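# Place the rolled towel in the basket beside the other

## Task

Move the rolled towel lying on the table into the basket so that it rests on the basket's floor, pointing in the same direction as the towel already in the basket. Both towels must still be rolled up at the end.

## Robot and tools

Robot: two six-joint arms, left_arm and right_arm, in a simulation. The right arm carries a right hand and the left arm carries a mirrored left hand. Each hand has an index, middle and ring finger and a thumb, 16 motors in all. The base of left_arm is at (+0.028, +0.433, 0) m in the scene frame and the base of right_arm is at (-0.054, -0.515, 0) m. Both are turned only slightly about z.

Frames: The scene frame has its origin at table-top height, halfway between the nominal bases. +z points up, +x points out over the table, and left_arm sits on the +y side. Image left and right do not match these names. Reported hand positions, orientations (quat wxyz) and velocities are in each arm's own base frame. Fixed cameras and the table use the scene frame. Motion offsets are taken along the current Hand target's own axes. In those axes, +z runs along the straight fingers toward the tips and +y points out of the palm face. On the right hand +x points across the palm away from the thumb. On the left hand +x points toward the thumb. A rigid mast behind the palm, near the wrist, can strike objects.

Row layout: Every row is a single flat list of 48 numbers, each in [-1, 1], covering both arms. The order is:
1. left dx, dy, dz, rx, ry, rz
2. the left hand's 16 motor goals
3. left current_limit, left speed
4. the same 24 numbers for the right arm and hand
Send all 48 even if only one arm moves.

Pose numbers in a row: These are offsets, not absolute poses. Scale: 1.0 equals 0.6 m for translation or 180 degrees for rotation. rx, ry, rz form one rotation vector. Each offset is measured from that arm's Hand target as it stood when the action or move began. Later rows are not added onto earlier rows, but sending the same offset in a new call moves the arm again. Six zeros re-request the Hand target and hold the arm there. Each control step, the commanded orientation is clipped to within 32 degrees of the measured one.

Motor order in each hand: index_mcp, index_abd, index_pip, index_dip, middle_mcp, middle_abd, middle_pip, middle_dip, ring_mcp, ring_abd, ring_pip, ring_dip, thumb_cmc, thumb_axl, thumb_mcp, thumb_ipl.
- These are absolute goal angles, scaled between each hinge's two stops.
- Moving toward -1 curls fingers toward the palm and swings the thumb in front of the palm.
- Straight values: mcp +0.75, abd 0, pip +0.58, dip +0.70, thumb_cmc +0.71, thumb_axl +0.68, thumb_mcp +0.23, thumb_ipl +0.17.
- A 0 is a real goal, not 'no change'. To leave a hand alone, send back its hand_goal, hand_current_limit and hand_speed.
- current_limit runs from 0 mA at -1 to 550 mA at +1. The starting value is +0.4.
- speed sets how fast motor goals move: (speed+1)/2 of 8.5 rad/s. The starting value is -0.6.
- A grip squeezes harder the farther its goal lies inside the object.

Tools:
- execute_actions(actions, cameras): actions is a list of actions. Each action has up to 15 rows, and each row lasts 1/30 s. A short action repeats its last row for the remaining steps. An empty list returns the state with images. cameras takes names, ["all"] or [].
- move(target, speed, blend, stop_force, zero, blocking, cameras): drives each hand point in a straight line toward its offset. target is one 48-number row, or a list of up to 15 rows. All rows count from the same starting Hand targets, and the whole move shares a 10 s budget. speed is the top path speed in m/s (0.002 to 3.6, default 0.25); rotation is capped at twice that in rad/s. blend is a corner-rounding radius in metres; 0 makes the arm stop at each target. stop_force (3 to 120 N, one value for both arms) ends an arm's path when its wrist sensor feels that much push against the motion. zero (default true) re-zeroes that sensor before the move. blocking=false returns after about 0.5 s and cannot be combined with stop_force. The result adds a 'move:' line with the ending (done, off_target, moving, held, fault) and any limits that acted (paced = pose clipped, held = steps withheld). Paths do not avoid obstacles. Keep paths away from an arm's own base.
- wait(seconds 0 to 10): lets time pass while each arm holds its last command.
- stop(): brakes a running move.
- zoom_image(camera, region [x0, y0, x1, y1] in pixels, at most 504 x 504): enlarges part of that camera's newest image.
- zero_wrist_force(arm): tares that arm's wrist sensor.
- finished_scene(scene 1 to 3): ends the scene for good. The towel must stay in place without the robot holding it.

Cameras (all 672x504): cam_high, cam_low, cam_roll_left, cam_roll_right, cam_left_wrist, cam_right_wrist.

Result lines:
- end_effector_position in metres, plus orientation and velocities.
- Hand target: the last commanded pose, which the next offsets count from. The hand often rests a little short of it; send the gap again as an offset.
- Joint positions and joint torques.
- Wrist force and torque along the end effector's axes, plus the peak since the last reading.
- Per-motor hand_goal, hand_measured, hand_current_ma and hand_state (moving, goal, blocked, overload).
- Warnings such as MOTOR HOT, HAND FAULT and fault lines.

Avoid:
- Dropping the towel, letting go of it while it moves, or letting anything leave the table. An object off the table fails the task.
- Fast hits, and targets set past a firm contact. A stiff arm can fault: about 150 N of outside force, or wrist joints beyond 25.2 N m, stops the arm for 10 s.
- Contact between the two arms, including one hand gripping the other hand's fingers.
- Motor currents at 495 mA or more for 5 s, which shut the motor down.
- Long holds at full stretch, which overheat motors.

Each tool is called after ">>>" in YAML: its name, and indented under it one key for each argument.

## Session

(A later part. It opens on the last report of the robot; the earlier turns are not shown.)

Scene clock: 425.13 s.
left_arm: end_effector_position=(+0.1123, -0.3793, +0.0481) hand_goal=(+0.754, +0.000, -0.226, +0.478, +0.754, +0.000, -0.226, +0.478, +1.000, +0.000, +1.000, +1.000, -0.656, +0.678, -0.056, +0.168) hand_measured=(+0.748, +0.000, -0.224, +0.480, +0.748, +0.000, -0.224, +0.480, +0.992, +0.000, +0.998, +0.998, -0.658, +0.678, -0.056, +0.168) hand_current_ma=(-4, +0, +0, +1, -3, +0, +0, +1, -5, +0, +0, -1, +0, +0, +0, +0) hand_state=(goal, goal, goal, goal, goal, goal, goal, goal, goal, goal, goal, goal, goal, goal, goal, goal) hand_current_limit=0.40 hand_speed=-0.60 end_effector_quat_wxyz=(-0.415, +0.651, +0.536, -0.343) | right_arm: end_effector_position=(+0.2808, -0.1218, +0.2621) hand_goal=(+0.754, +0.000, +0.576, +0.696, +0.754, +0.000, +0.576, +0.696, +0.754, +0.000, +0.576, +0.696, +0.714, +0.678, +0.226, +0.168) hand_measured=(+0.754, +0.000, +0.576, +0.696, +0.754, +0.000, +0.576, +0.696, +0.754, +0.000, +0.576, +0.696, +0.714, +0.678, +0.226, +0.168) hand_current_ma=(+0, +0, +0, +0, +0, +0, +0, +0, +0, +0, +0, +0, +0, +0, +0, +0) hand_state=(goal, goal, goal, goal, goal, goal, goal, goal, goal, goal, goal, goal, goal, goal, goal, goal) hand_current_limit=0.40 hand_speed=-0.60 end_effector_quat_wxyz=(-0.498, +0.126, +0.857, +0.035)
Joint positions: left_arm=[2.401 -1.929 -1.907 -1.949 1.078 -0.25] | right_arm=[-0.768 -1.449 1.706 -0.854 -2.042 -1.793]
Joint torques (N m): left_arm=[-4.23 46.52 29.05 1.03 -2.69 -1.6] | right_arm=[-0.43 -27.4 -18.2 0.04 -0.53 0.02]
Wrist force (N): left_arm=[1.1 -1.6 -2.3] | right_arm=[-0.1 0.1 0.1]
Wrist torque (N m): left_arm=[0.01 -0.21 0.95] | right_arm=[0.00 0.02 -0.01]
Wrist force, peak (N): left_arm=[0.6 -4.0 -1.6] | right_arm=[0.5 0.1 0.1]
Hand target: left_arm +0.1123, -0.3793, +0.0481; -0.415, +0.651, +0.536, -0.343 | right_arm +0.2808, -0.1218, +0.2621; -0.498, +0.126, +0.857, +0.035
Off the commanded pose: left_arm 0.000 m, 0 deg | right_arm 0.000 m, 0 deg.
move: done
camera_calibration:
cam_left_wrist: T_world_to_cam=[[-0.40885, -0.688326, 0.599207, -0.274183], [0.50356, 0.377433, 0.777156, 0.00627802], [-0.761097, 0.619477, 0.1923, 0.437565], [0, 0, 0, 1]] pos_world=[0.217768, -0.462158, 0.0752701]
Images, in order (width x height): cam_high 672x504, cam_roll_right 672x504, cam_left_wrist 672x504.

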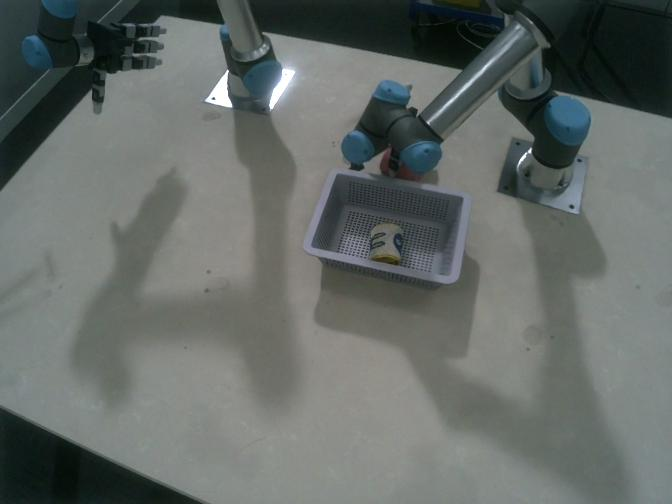

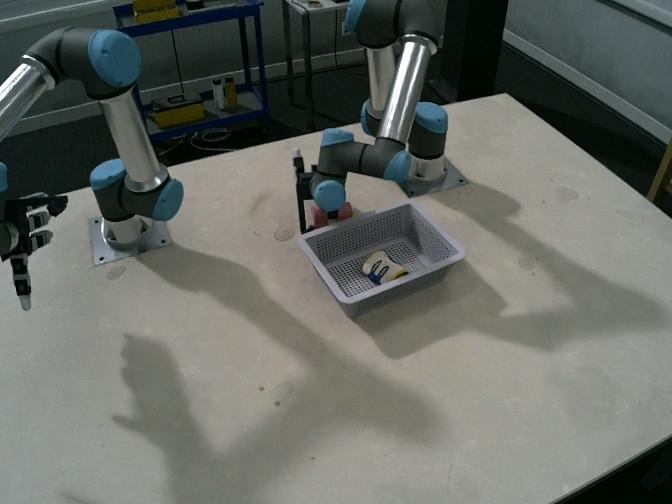

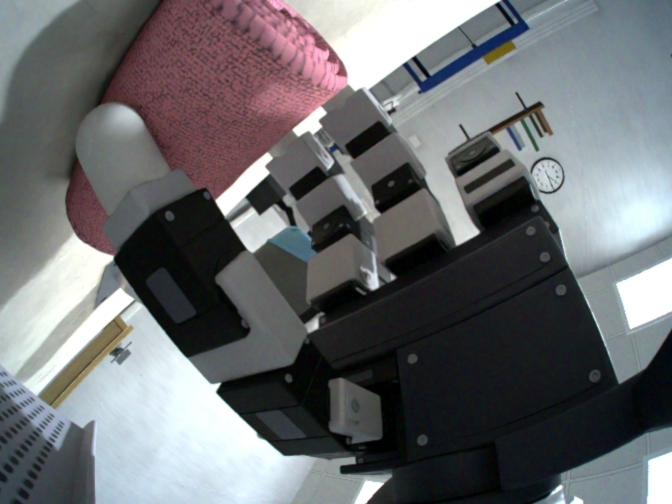

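>>> move:
  target: [0,0,0,0,0,0,0.34,0,-0.299,0.478,0.34,0,-0.299,0.478,1.0,0,1.0,1.0,-0.657,0.678,-0.40,0.10,0.2,-0.85,0,0,0,0,0,0,0.754,0,0.576,0.696,0.754,0,0.576,0.696,0.754,0,0.576,0.696,0.714,0.678,0.226,0.168,0.4,-0.6]
  speed: 0.08
  cameras: ["cam_roll_left","cam_left_wrist"]

>>> move:
  target: [0,-0.0604,-0.0282,0,0,0,0.34,0,-0.299,0.478,0.34,0,-0.299,0.478,1.0,0,1.0,1.0,-0.657,0.678,-0.40,0.10,0.2,-0.85,0,0,0,0,0,0,0.754,0,0.576,0.696,0.754,0,0.576,0.696,0.754,0,0.576,0.696,0.714,0.678,0.226,0.168,0.4,-0.6]
  speed: 0.06
  cameras: ["cam_high","cam_low","cam_roll_left","cam_roll_right","cam_left_wrist"]

>>> zoom_image:
  camera: "cam_high"
  region: [320, 80, 480, 220]

>>> zoom_image:
  camera: "cam_roll_right"
  region: [280, 140, 400, 260]

>>> zoom_image:
  camera: "cam_roll_left"
  region: [330, 160, 490, 290]

Scene clock: 446.57 s.
left_arm: end_effector_position=(+0.1123, -0.3793, +0.0481) hand_goal=(+0.340, +0.000, -0.298, +0.478, +0.340, +0.000, -0.298, +0.478, +1.000, +0.000, +1.000, +1.000, -0.656, +0.678, -0.400, +0.100) hand_measured=(+0.464, +0.000, -0.264, +0.494, +0.458, -0.002, -0.266, +0.496, +0.992, +0.000, +0.998, +0.998, -0.648, +0.682, -0.254, +0.126) hand_current_ma=(+329, +0, +44, +13, +330, +0, +41, +15, -5, +0, +0, -1, +4, +2, +330, +45) hand_state=(blocked, goal, blocked, goal, blocked, goal, blocked, goal, goal, goal, goal, goal, goal, goal, blocked, blocked) hand_current_limit=0.20 hand_speed=-0.85 end_effector_quat_wxyz=(-0.415, +0.651, +0.536, -0.343) | right_arm: end_effector_position=(+0.2808, -0.1218, +0.2621) hand_goal=(+0.754, +0.000, +0.576, +0.696, +0.754, +0.000, +0.576, +0.696, +0.754, +0.000, +0.576, +0.696, +0.714, +0.678, +0.226, +0.168) hand_measured=(+0.754, +0.000, +0.576, +0.696, +0.754, +0.000, +0.576, +0.696, +0.754, +0.000, +0.576, +0.696, +0.714, +0.678, +0.226, +0.168) hand_current_ma=(+0, +0, +0, +0, +0, +0, +0, +0, +0, +0, +0, +0, +0, +0, +0, +0) hand_state=(goal, goal, goal, goal, goal, goal, goal, goal, goal, goal, goal, goal, goal, goal, goal, goal) hand_current_limit=0.40 hand_speed=-0.60 end_effector_quat_wxyz=(-0.498, +0.126, +0.857, +0.035)
Joint positions: left_arm=[2.401 -1.929 -1.907 -1.949 1.078 -0.25] | right_arm=[-0.768 -1.449 1.706 -0.854 -2.042 -1.793]
Joint torques (N m): left_arm=[3.8 45.2 30.62 1.44 -2.56 0.56] | right_arm=[0.44 -27.55 -18.67 -0.06 -0.59 0.04]
Wrist force (N): left_arm=[0.8 -5.6 -2.6] | right_arm=[0.2 -0.1 0.1]
Wrist torque (N m): left_arm=[0.03 -0.21 0.96] | right_arm=[-0.02 -0.03 0.02]
Wrist force, peak (N): left_arm=[1.0 -5.8 -2.5] | right_arm=[0.0 0.1 0.4]
Hand target: left_arm +0.1123, -0.3793, +0.0481; -0.415, +0.651, +0.536, -0.343 | right_arm +0.2808, -0.1218, +0.2621; -0.498, +0.126, +0.857, +0.035
Off the commanded pose: left_arm 0.000 m, 0 deg | right_arm 0.000 m, 0 deg.
move: done
camera_calibration:
cam_left_wrist: T_world_to_cam=[[-0.408916, -0.688303, 0.599188, -0.274217], [0.503485, 0.377454, 0.777195, 0.00622326], [-0.761112, 0.619489, 0.192203, 0.437561], [0, 0, 0, 1]] pos_world=[0.217768, -0.462158, 0.0753701]
Images, in order (width x height): cam_roll_left 672x504, cam_left_wrist 672x504.

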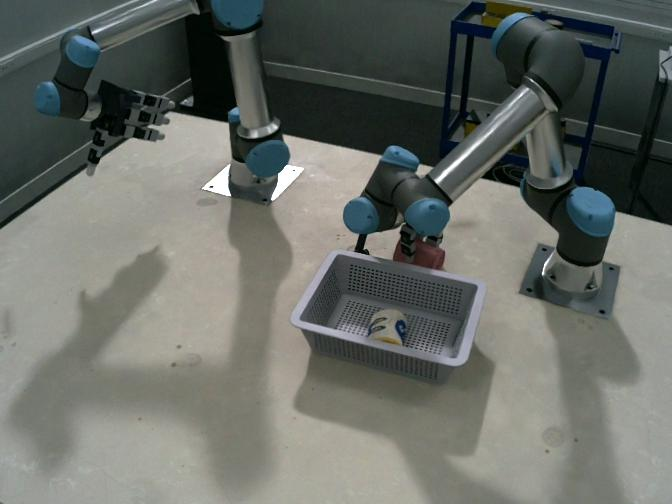

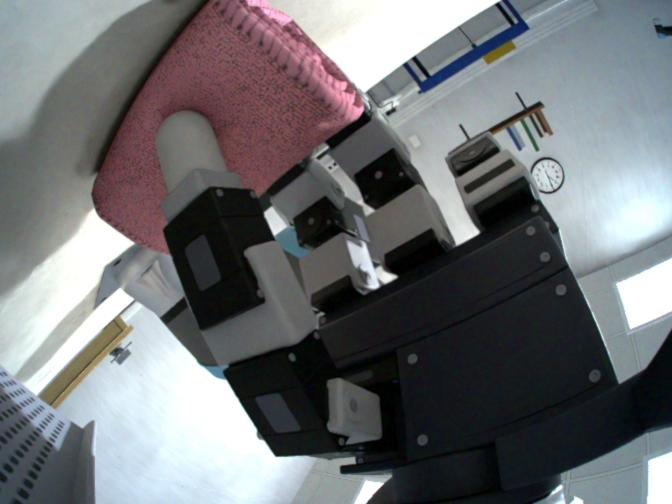

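Scene clock: 447.63 s.
left_arm: end_effector_position=(+0.1125, -0.3794, +0.0881) hand_goal=(+0.340, +0.000, -0.298, +0.478, +0.340, +0.000, -0.298, +0.478, +1.000, +0.000, +1.000, +1.000, -0.656, +0.678, -0.400, +0.100) hand_measured=(+0.442, +0.000, -0.260, +0.498, +0.432, -0.002, -0.266, +0.496, +0.992, +0.000, +0.998, +0.998, -0.646, +0.684, -0.254, +0.132) hand_current_ma=(+275, +0, +53, +20, +232, +0, +41, +17, -5, +0, +0, -1, +6, +3, +330, +64) hand_state=(blocked, goal, blocked, blocked, blocked, goal, blocked, goal, goal, goal, goal, goal, goal, goal, blocked, blocked) hand_current_limit=0.20 hand_speed=-0.85 end_effector_quat_wxyz=(-0.415, +0.651, +0.536, -0.343) | right_arm: end_effector_position=(+0.2808, -0.1218, +0.2621) hand_goal=(+0.754, +0.000, +0.576, +0.696, +0.754, +0.000, +0.576, +0.696, +0.754, +0.000, +0.576, +0.696, +0.714, +0.678, +0.226, +0.168) hand_measured=(+0.754, +0.000, +0.576, +0.696, +0.754, +0.000, +0.576, +0.696, +0.754, +0.000, +0.576, +0.696, +0.714, +0.678, +0.226, +0.168) hand_current_ma=(+0, +0, +0, +0, +0, +0, +0, +0, +0, +0, +0, +0, +0, +0, +0, +0) hand_state=(goal, goal, goal, goal, goal, goal, goal, goal, goal, goal, goal, goal, goal, goal, goal, goal) hand_current_limit=0.40 hand_speed=-0.60 end_effector_quat_wxyz=(-0.498, +0.126, +0.857, +0.035)
Joint positions: left_arm=[2.401 -1.87 -1.865 -2.051 1.078 -0.25] | right_arm=[-0.768 -1.449 1.706 -0.854 -2.042 -1.793]
Joint torques (N m): left_arm=[6.98 19.87 5.76 1.39 2 1.73] | right_arm=[-0.65 -27.46 -18.59 0.06 -0.59 0.13]
Wrist force (N): left_arm=[0.7 -1.3 -1.9] | right_arm=[0.1 0.0 0.0]
Wrist torque (N m): left_arm=[0.02 -0.19 0.88] | right_arm=[0.00 -0.01 0.00]
Wrist force, peak (N): left_arm=[0.9 -5.8 -2.3] | right_arm=[0.2 0.2 0.4]
Hand target: left_arm +0.1124, -0.3793, +0.0881; -0.415, +0.651, +0.536, -0.343 | right_arm +0.2808, -0.1218, +0.2621; -0.498, +0.126, +0.857, +0.035
Off the commanded pose: left_arm 0.000 m, 0 deg | right_arm 0.000 m, 0 deg.
move: done
camera_calibration:
cam_left_wrist: T_world_to_cam=[[-0.409001, -0.688156, 0.599299, -0.298097], [0.503348, 0.377667, 0.77718, -0.0247975], [-0.761156, 0.619524, 0.191916, 0.430146], [0, 0, 0, 1]] pos_world=[0.217968, -0.462258, 0.11537]
Images, in order (width x height): cam_high 672x504, cam_low 672x504, cam_roll_left 672x504, cam_roll_right 672x504, cam_left_wrist 672x504.

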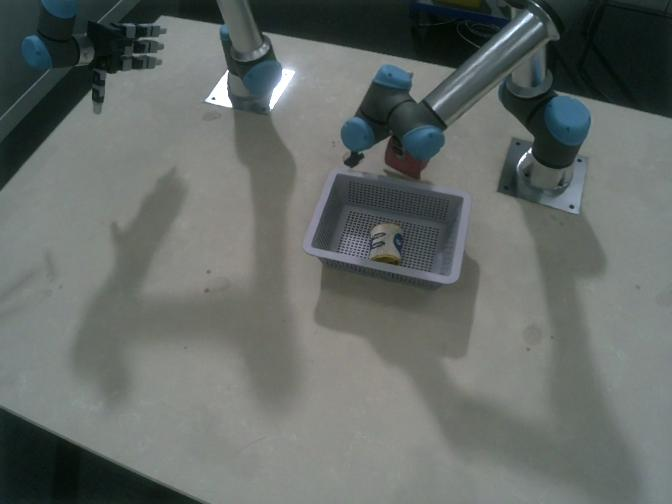

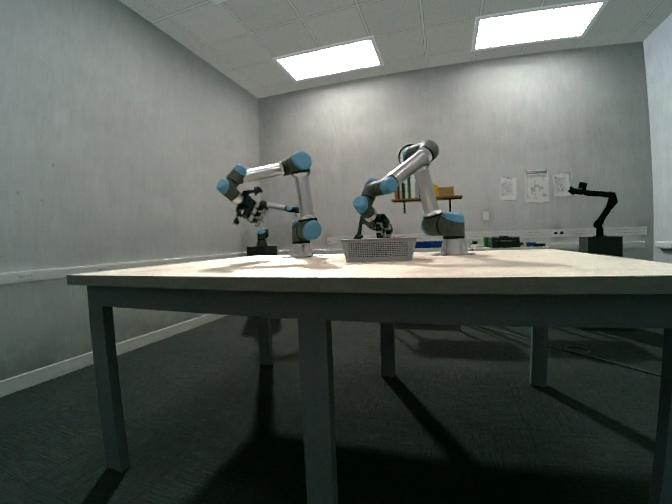

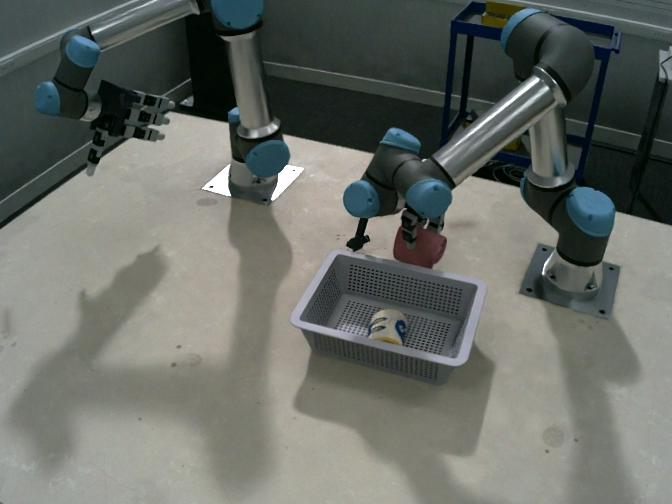

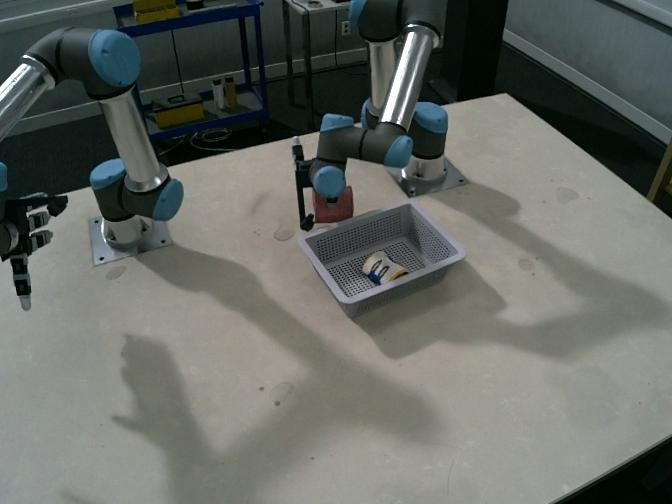

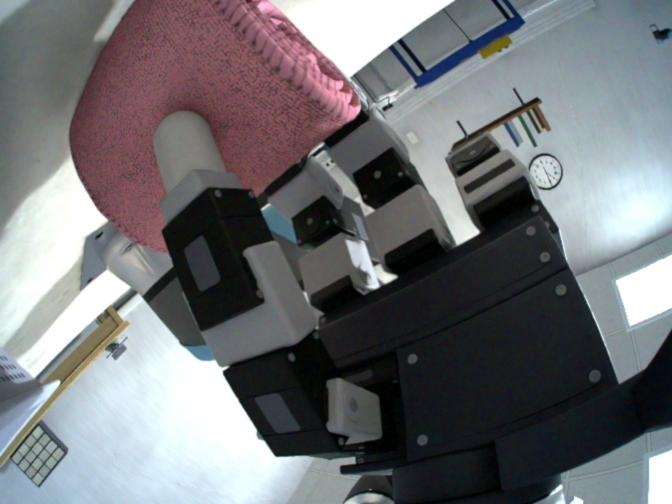

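Scaled by 3.150 from the camera's 672x504 image, which has a finer 960x720 frame.

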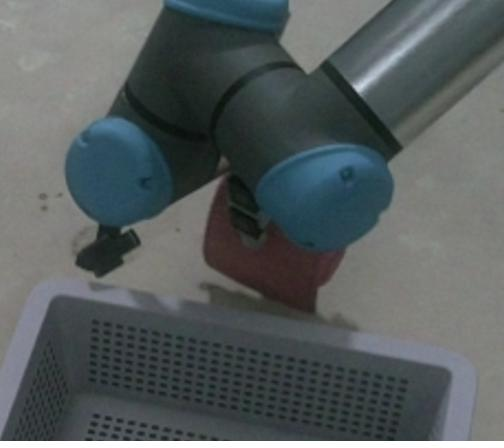

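Scaled by 4.200 from the camera's 672x504 image, which has a finer 960x720 frame.

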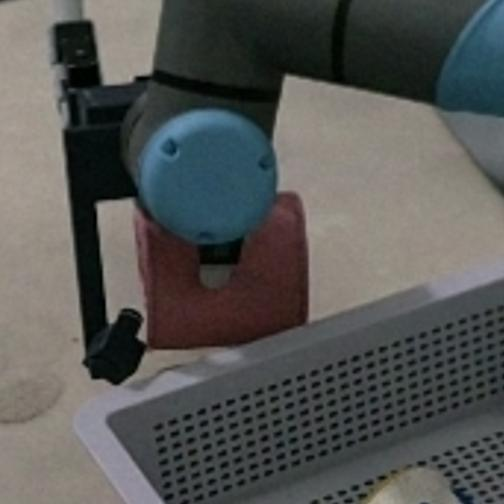

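Scaled by 3.150 from the camera's 672x504 image, which has a finer 960x720 frame.

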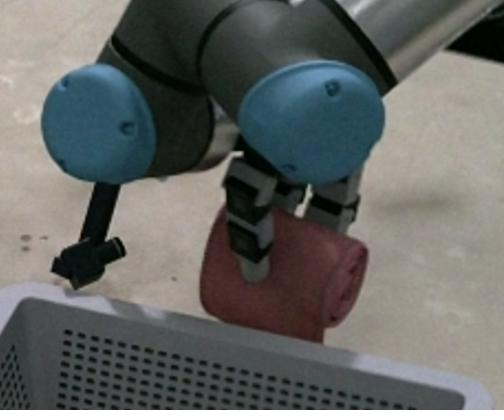

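>>> move:
  target:
    - [0,-0.2296,-0.1071,0,0,0,0.34,0,-0.299,0.478,0.34,0,-0.299,0.478,1.0,0,1.0,1.0,-0.657,0.678,-0.40,0.10,0.2,-0.85,0,0,0,0,0,0,0.754,0,0.576,0.696,0.754,0,0.576,0.696,0.754,0,0.576,0.696,0.714,0.678,0.226,0.168,0.4,-0.6]
    - [0.2952,-0.0595,-0.4720,-0.0590,-0.5434,-0.3597,0.34,0,-0.299,0.478,0.34,0,-0.299,0.478,1.0,0,1.0,1.0,-0.657,0.678,-0.40,0.10,0.2,-0.85,0,0,0,0,0,0,0.754,0,0.576,0.696,0.754,0,0.576,0.696,0.754,0,0.576,0.696,0.714,0.678,0.226,0.168,0.4,-0.6]
  speed: 0.2
  blend: 0.03
  cameras: ["all"]

>>> zoom_image:
  camera: "cam_high"
  region: [310, 110, 500, 290]

>>> zoom_image:
  camera: "cam_roll_right"
  region: [300, 140, 480, 320]

>>> zoom_image:
  camera: "cam_roll_left"
  region: [290, 200, 500, 390]

>>> zoom_image:
  camera: "cam_low"
  region: [330, 180, 450, 270]

Scene clock: 499.87 s.
left_arm: end_effector_position=(+0.3838, -0.2515, +0.2392) hand_goal=(+0.340, +0.000, -0.298, +0.478, +0.340, +0.000, -0.298, +0.478, +1.000, +0.000, +1.000, +1.000, -0.656, +0.678, -0.400, +0.100) hand_measured=(+0.440, +0.000, -0.258, +0.498, +0.430, -0.002, -0.266, +0.496, +0.992, +0.000, +0.998, +0.998, -0.646, +0.684, -0.254, +0.132) hand_current_ma=(+271, +0, +56, +20, +230, +0, +41, +17, -6, +0, +0, -1, +6, +3, +330, +66) hand_state=(blocked, goal, blocked, blocked, blocked, goal, blocked, goal, goal, goal, goal, goal, goal, goal, blocked, blocked) hand_current_limit=0.20 hand_speed=-0.85 end_effector_quat_wxyz=(+0.055, -0.128, +0.905, -0.403) end_effector_velocity=(+0.001, +0.000, +0.001) end_effector_angular_velocity=(-0.001, -0.001, +0.004) | right_arm: end_effector_position=(+0.2808, -0.1218, +0.2621) hand_goal=(+0.754, +0.000, +0.576, +0.696, +0.754, +0.000, +0.576, +0.696, +0.754, +0.000, +0.576, +0.696, +0.714, +0.678, +0.226, +0.168) hand_measured=(+0.754, +0.000, +0.576, +0.696, +0.754, +0.000, +0.576, +0.696, +0.754, +0.000, +0.576, +0.696, +0.714, +0.678, +0.226, +0.168) hand_current_ma=(+0, +0, +0, +0, +0, +0, +0, +0, +0, +0, +0, +0, +0, +0, +0, +0) hand_state=(goal, goal, goal, goal, goal, goal, goal, goal, goal, goal, goal, goal, goal, goal, goal, goal) hand_current_limit=0.40 hand_speed=-0.60 end_effector_quat_wxyz=(-0.498, +0.126, +0.857, +0.035)
Joint positions: left_arm=[3.135 -1.38 -2.163 -0.869 0.776 -1.984] | right_arm=[-0.768 -1.449 1.706 -0.854 -2.042 -1.793]
Joint velocities: left_arm=[0.001 0.001 0.001 0.003 0 -0.005] | right_arm=[within noise]
Joint torques (N m): left_arm=[-5.07 27.89 36.07 5.49 -3.03 -1.9] | right_arm=[0.36 -28.97 -18.28 -0.04 -0.63 0.07]
Wrist force (N): left_arm=[0.7 -1.7 -2.1] | right_arm=[0.1 -0.1 0.2]
Wrist torque (N m): left_arm=[-0.03 -0.29 0.82] | right_arm=[-0.03 -0.02 0.01]
Wrist force, peak (N): left_arm=[1.1 -2.4 -2.5] | right_arm=[0.3 0.0 0.4]
Hand target: left_arm +0.3838, -0.2515, +0.2393; +0.055, -0.128, +0.905, -0.403 | right_arm +0.2808, -0.1218, +0.2621; -0.498, +0.126, +0.857, +0.035
Off the commanded pose: left_arm 0.000 m, 0 deg | right_arm 0.000 m, 0 deg.
move: done
camera_calibration:
cam_left_wrist: T_world_to_cam=[[0.846338, -0.209037, 0.489913, -0.524767], [-0.493162, 0.0399964, 0.869017, -0.0515592], [-0.201251, -0.977089, -0.0692386, -0.0255893], [0, 0, 0, 1]] pos_world=[0.413554, -0.132637, 0.300124]
cam_right_wrist: T_world_to_cam=[[0.50452, 0.451733, -0.735797, 0.143091], [0.679489, -0.733521, 0.0155753, -0.333034], [-0.532686, -0.507824, -0.677023, 0.388193], [0, 0, 0, 1]] pos_world=[0.360886, -0.111792, 0.373289]

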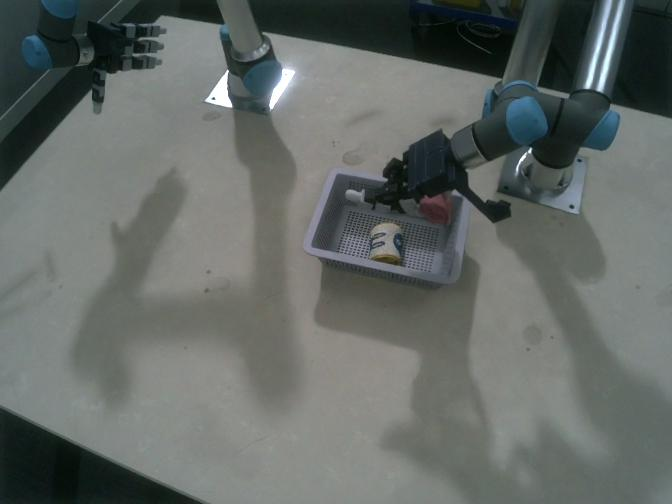

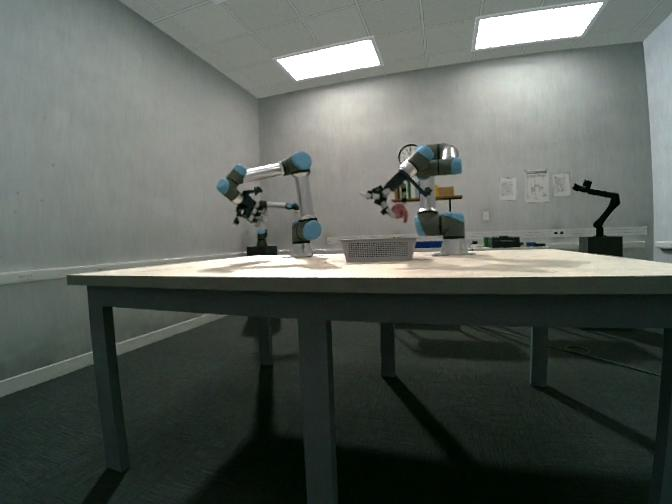

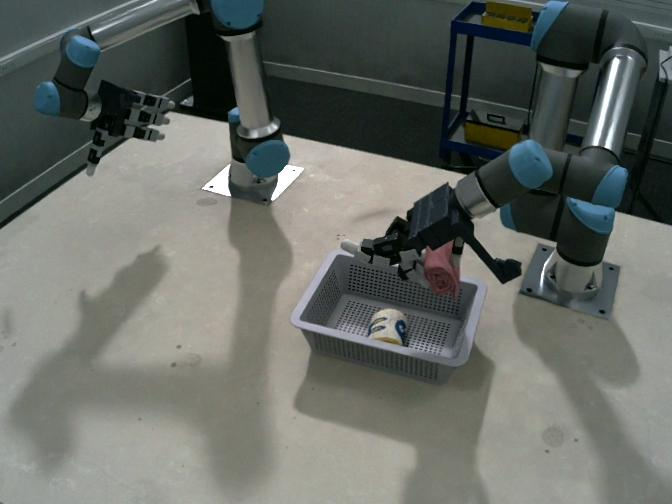

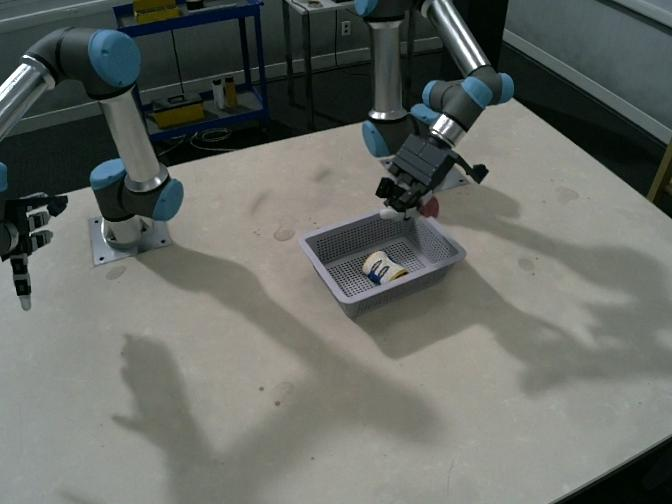

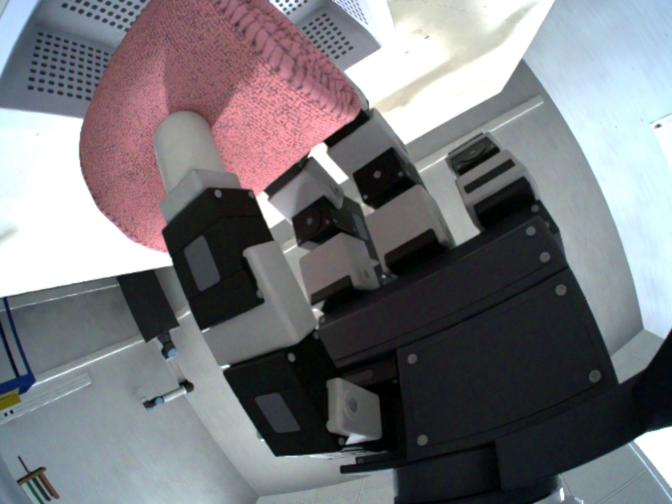

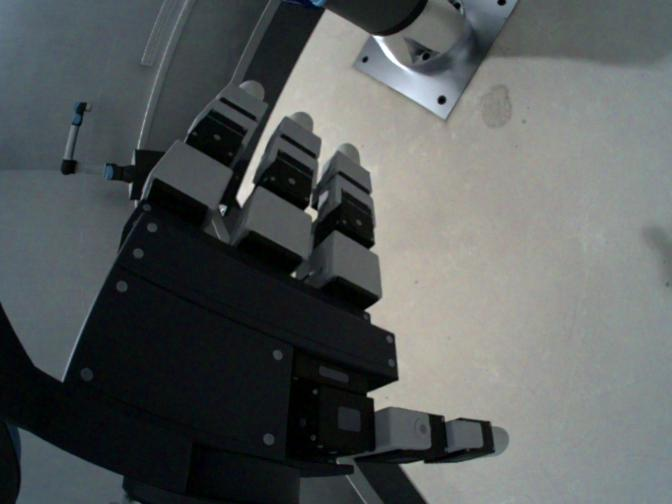

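Scaled by 2.653 from the camera's 672x504 image, which has a finer 960x720 frame.

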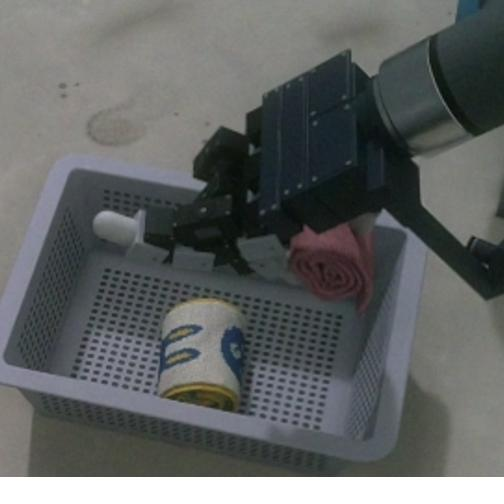

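Scaled by 2.800 from the camera's 672x504 image, which has a finer 960x720 frame.

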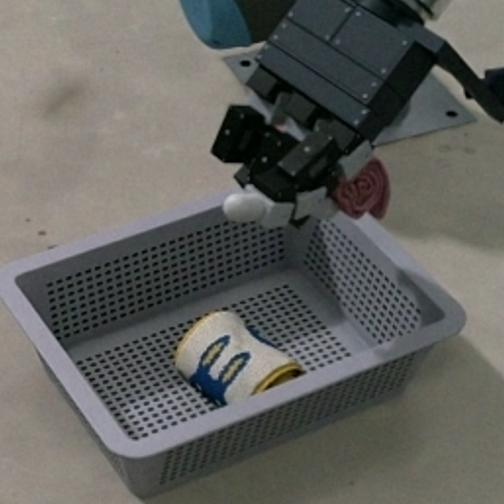

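Scaled by 2.400 from the camera's 672x504 image, which has a finer 960x720 frame.

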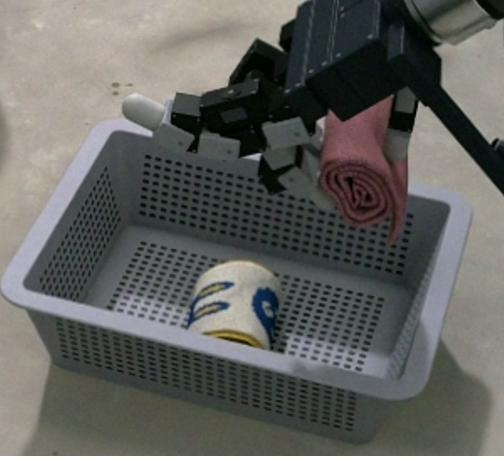

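Scaled by 4.200 from the camera's 672x504 image, which has a finer 960x720 frame.

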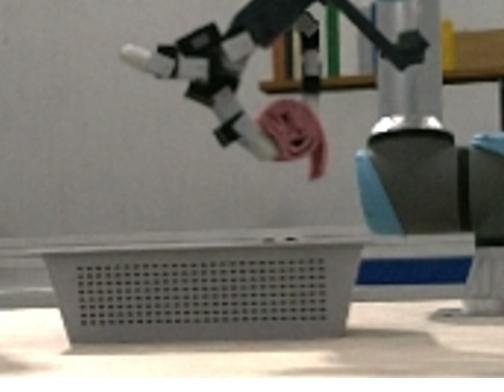

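>>> move:
  target: [-0.0206,0.1721,0.1551,0,0,0,0.34,0,-0.299,0.478,0.34,0,-0.299,0.478,1.0,0,1.0,1.0,-0.657,0.678,-0.40,0.10,0.2,-0.85,0,0,0,0,0,0,0.754,0,0.576,0.696,0.754,0,0.576,0.696,0.754,0,0.576,0.696,0.714,0.678,0.226,0.168,0.4,-0.6]
  speed: 0.12
  stop_force: 12
  cameras: ["cam_high","cam_low","cam_roll_left","cam_roll_right","cam_left_wrist"]

>>> zoom_image:
  camera: "cam_high"
  region: [310, 130, 500, 300]

>>> zoom_image:
  camera: "cam_roll_right"
  region: [300, 160, 480, 320]

>>> zoom_image:
  camera: "cam_roll_left"
  region: [290, 220, 500, 390]

>>> zoom_image:
  camera: "cam_low"
  region: [330, 180, 450, 270]

Scene clock: 567.90 s.
left_arm: end_effector_position=(+0.3954, -0.2483, +0.1003) hand_goal=(+0.340, +0.000, -0.298, +0.478, +0.340, +0.000, -0.298, +0.478, +1.000, +0.000, +1.000, +1.000, -0.656, +0.678, -0.400, +0.100) hand_measured=(+0.440, +0.000, -0.258, +0.498, +0.430, -0.002, -0.266, +0.496, +0.992, +0.000, +0.998, +0.998, -0.646, +0.684, -0.254, +0.132) hand_current_ma=(+271, +0, +56, +20, +230, +0, +42, +17, -6, +0, +0, -1, +6, +3, +330, +66) hand_state=(blocked, goal, blocked, blocked, blocked, goal, blocked, goal, goal, goal, goal, goal, goal, goal, blocked, blocked) hand_current_limit=0.20 hand_speed=-0.85 end_effector_quat_wxyz=(+0.055, -0.128, +0.905, -0.403) | right_arm: end_effector_position=(+0.2808, -0.1218, +0.2621) hand_goal=(+0.754, +0.000, +0.576, +0.696, +0.754, +0.000, +0.576, +0.696, +0.754, +0.000, +0.576, +0.696, +0.714, +0.678, +0.226, +0.168) hand_measured=(+0.754, +0.000, +0.576, +0.696, +0.754, +0.000, +0.576, +0.696, +0.754, +0.000, +0.576, +0.696, +0.714, +0.678, +0.226, +0.168) hand_current_ma=(+0, +0, +0, +0, +0, +0, +0, +0, +0, +0, +0, +0, +0, +0, +0, +0) hand_state=(goal, goal, goal, goal, goal, goal, goal, goal, goal, goal, goal, goal, goal, goal, goal, goal) hand_current_limit=0.40 hand_speed=-0.60 end_effector_quat_wxyz=(-0.498, +0.126, +0.857, +0.035)
Joint positions: left_arm=[3.144 -1.654 -2.349 -0.416 0.774 -1.973] | right_arm=[-0.768 -1.449 1.706 -0.854 -2.042 -1.793]
Joint torques (N m): left_arm=[-6.15 9.72 29.03 5.91 0.82 1.83] | right_arm=[-0.38 -29.11 -18.24 0.02 -0.66 0.06]
Wrist force (N): left_arm=[1.3 -1.6 -2.2] | right_arm=[0.0 -0.1 0.1]
Wrist torque (N m): left_arm=[-0.02 -0.36 0.92] | right_arm=[-0.02 0.00 -0.01]
Wrist force, peak (N): left_arm=[0.8 -3.1 -3.2] | right_arm=[0.3 -0.2 0.3]
Hand target: left_arm +0.3954, -0.2483, +0.1003; +0.055, -0.128, +0.905, -0.403 | right_arm +0.2808, -0.1218, +0.2621; -0.498, +0.126, +0.857, +0.035
Off the commanded pose: left_arm 0.000 m, 0 deg | right_arm 0.000 m, 0 deg.
move: done
camera_calibration:
cam_left_wrist: T_world_to_cam=[[0.846152, -0.208931, 0.49028, -0.465832], [-0.493524, 0.0400325, 0.86881, 0.0749317], [-0.201148, -0.977111, -0.0692386, -0.0297921], [0, 0, 0, 1]] pos_world=[0.425153, -0.129437, 0.161224]
Images, in order (width x height): cam_high 672x504, cam_low 672x504, cam_roll_left 672x504, cam_roll_right 672x504, cam_left_wrist 672x504.

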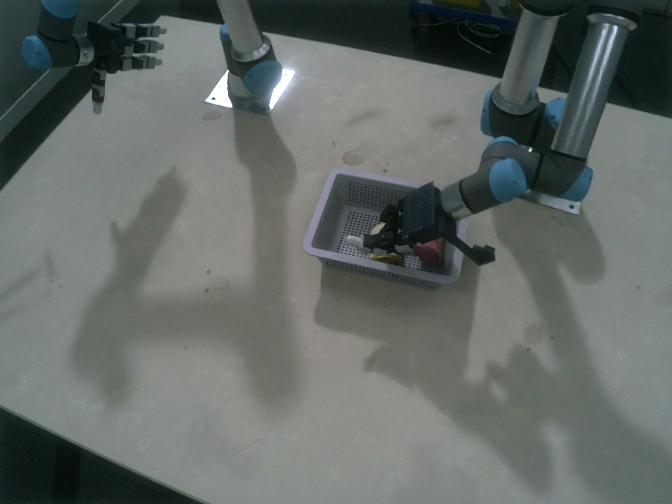

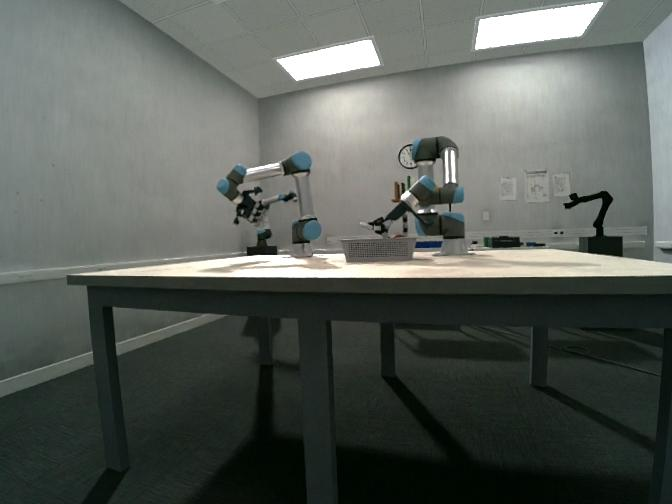

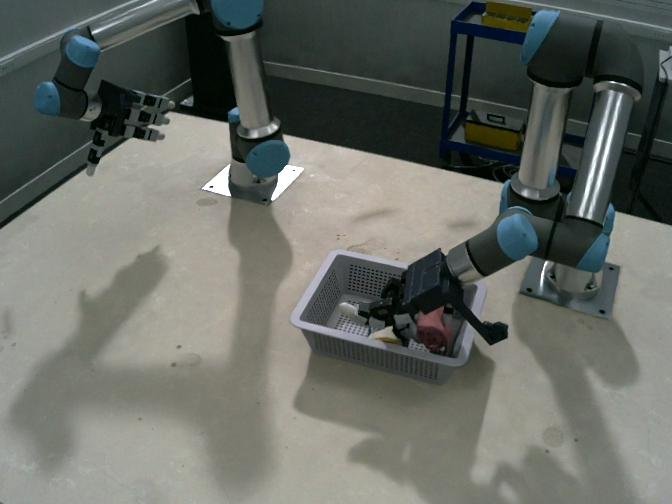

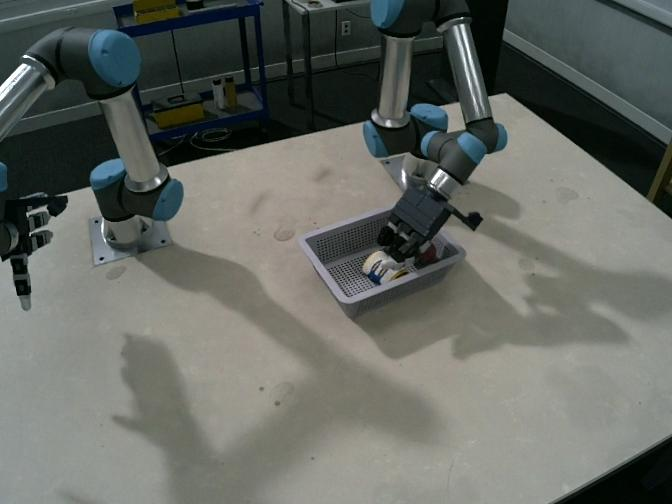

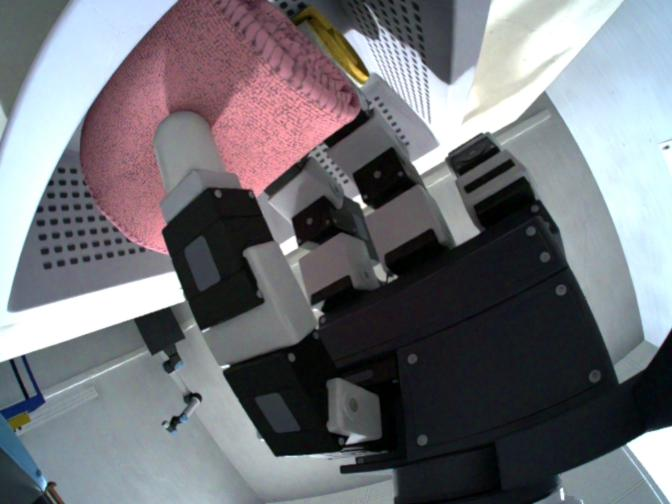

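Scaled by 2.653 from the camera's 672x504 image, which has a finer 960x720 frame.

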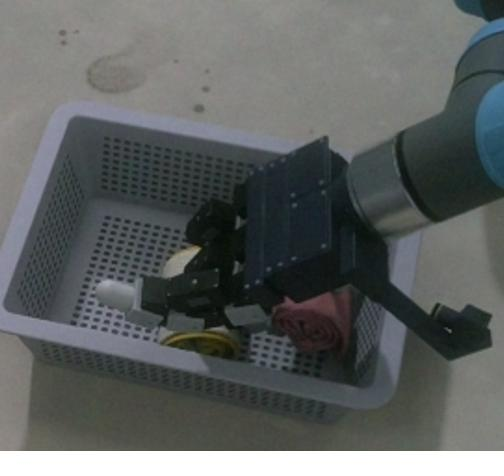

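Scaled by 2.800 from the camera's 672x504 image, which has a finer 960x720 frame.

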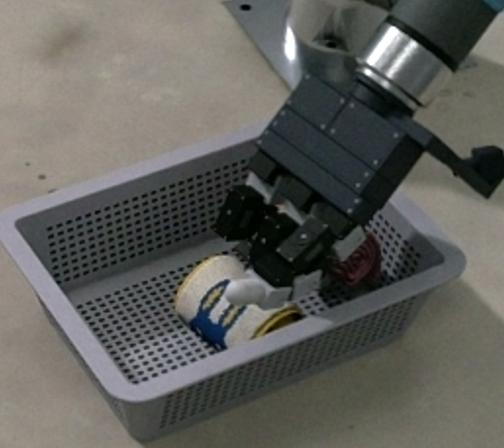

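Scaled by 2.400 from the camera's 672x504 image, which has a finer 960x720 frame.

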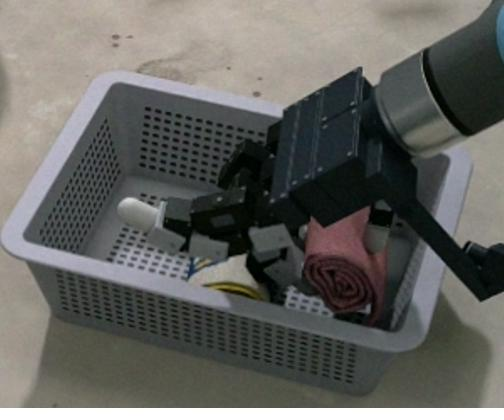

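Scaled by 4.200 from the camera's 672x504 image, which has a finer 960x720 frame.

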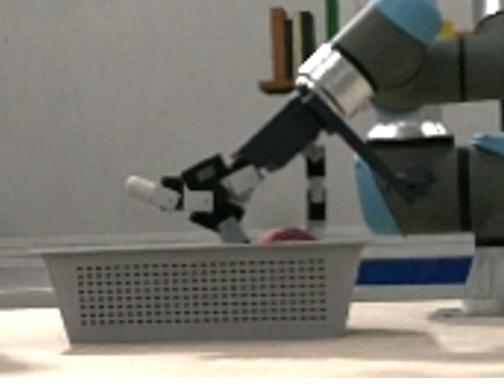

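>>> move:
  target: [0.0032,0.0248,0.0398,0,0,0,0.34,0,-0.299,0.478,0.34,0,-0.299,0.478,1.0,0,1.0,1.0,-0.657,0.678,-0.40,0.10,0.2,-0.85,0,0,0,0,0,0,0.754,0,0.576,0.696,0.754,0,0.576,0.696,0.754,0,0.576,0.696,0.714,0.678,0.226,0.168,0.4,-0.6]
  speed: 0.05
  stop_force: 6
  cameras: ["cam_high","cam_roll_left","cam_left_wrist"]

>>> zoom_image:
  camera: "cam_high"
  region: [360, 190, 500, 300]

>>> zoom_image:
  camera: "cam_roll_left"
  region: [360, 280, 500, 390]

Scene clock: 595.63 s.
left_arm: end_effector_position=(+0.3956, -0.2564, +0.0732) hand_goal=(+0.340, +0.000, -0.298, +0.478, +0.340, +0.000, -0.298, +0.478, +1.000, +0.000, +1.000, +1.000, -0.656, +0.678, -0.400, +0.100) hand_measured=(+0.440, +0.000, -0.258, +0.498, +0.430, -0.002, -0.266, +0.496, +0.992, +0.000, +0.998, +0.998, -0.646, +0.684, -0.254, +0.132) hand_current_ma=(+271, +0, +56, +21, +229, +0, +42, +18, -6, +0, +0, -1, +6, +3, +330, +66) hand_state=(blocked, goal, blocked, blocked, blocked, goal, blocked, goal, goal, goal, goal, goal, goal, goal, blocked, blocked) hand_current_limit=0.20 hand_speed=-0.85 end_effector_quat_wxyz=(+0.055, -0.128, +0.905, -0.403) | right_arm: end_effector_position=(+0.2808, -0.1218, +0.2621) hand_goal=(+0.754, +0.000, +0.576, +0.696, +0.754, +0.000, +0.576, +0.696, +0.754, +0.000, +0.576, +0.696, +0.714, +0.678, +0.226, +0.168) hand_measured=(+0.754, +0.000, +0.576, +0.696, +0.754, +0.000, +0.576, +0.696, +0.754, +0.000, +0.576, +0.696, +0.714, +0.678, +0.226, +0.168) hand_current_ma=(+0, +0, +0, +0, +0, +0, +0, +0, +0, +0, +0, +0, +0, +0, +0, +0) hand_state=(goal, goal, goal, goal, goal, goal, goal, goal, goal, goal, goal, goal, goal, goal, goal, goal) hand_current_limit=0.40 hand_speed=-0.60 end_effector_quat_wxyz=(-0.498, +0.126, +0.857, +0.035)
Joint positions: left_arm=[3.123 -1.738 -2.368 -0.294 0.78 -2.001] | right_arm=[-0.768 -1.449 1.706 -0.854 -2.042 -1.793]
Joint torques (N m): left_arm=[6.98 36.33 27.58 5.16 -2.97 2.08] | right_arm=[-0.26 -29.39 -18.27 -0.08 -0.91 -0.05]
Wrist force (N): left_arm=[1.2 -2.2 -3.4] | right_arm=[0.1 0.0 0.1]
Wrist torque (N m): left_arm=[0.04 -0.28 0.80] | right_arm=[-0.01 -0.02 0.01]
Wrist force, peak (N): left_arm=[0.7 -2.7 -4.2] | right_arm=[0.2 -0.1 0.4]
Hand target: left_arm +0.3956, -0.2564, +0.0733; +0.055, -0.128, +0.905, -0.403 | right_arm +0.2808, -0.1218, +0.2621; -0.498, +0.126, +0.857, +0.035
Off the commanded pose: left_arm 0.000 m, 0 deg | right_arm 0.000 m, 0 deg.
move: done
camera_calibration:
cam_left_wrist: T_world_to_cam=[[0.846152, -0.208931, 0.49028, -0.454436], [-0.493524, 0.0400325, 0.86881, 0.0988086], [-0.201148, -0.977111, -0.0692386, -0.0394382], [0, 0, 0, 1]] pos_world=[0.425353, -0.137437, 0.134224]
Images, in order (width x height): cam_high 672x504, cam_roll_left 672x504, cam_left_wrist 672x504.

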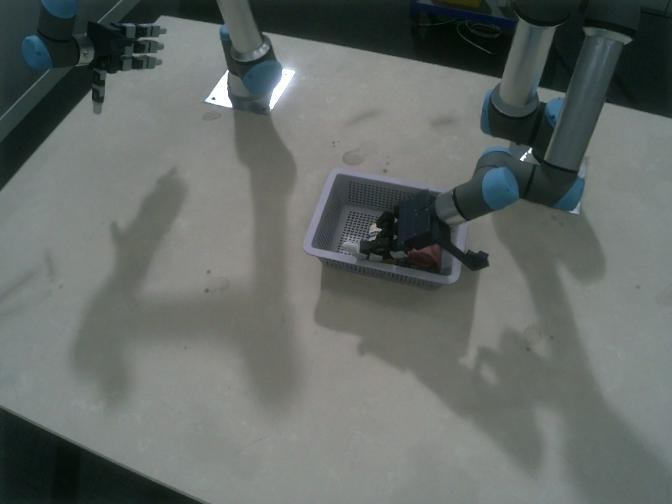

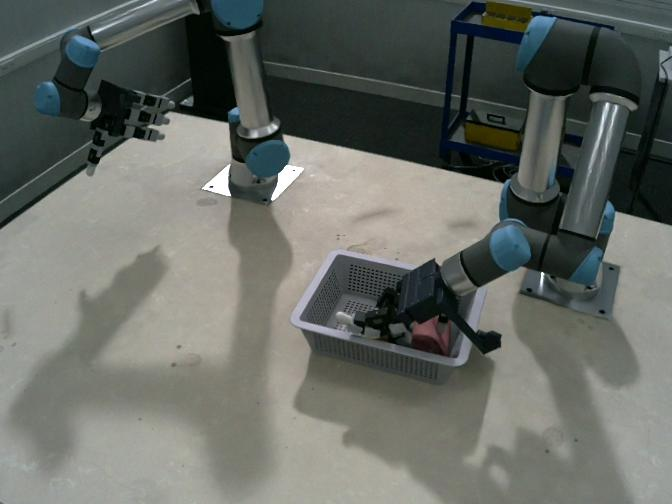

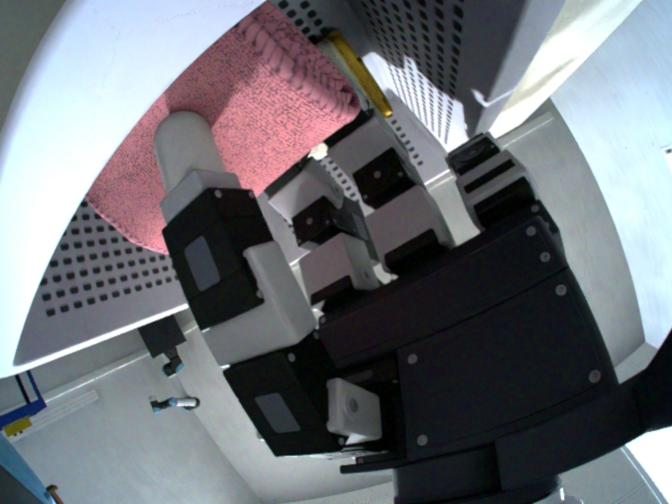

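Scaled by 3.600 from the camera's 672x504 image, which has a finer 960x720 frame.

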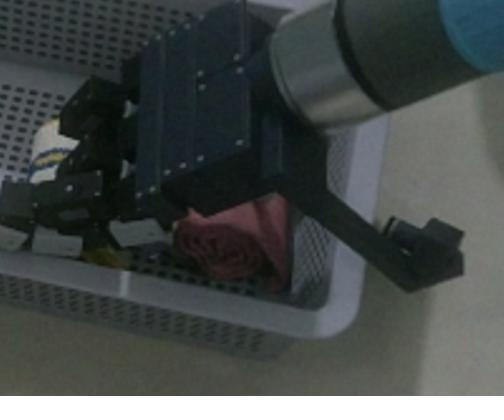

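Scaled by 3.600 from the camera's 672x504 image, which has a finer 960x720 frame.

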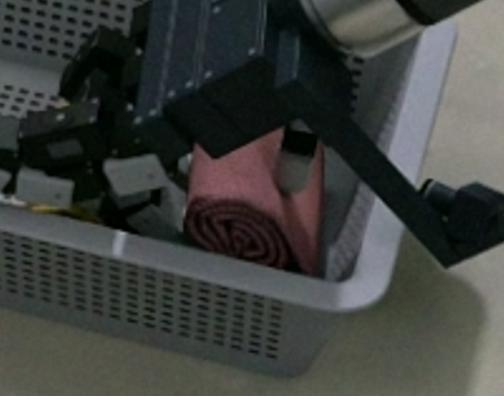

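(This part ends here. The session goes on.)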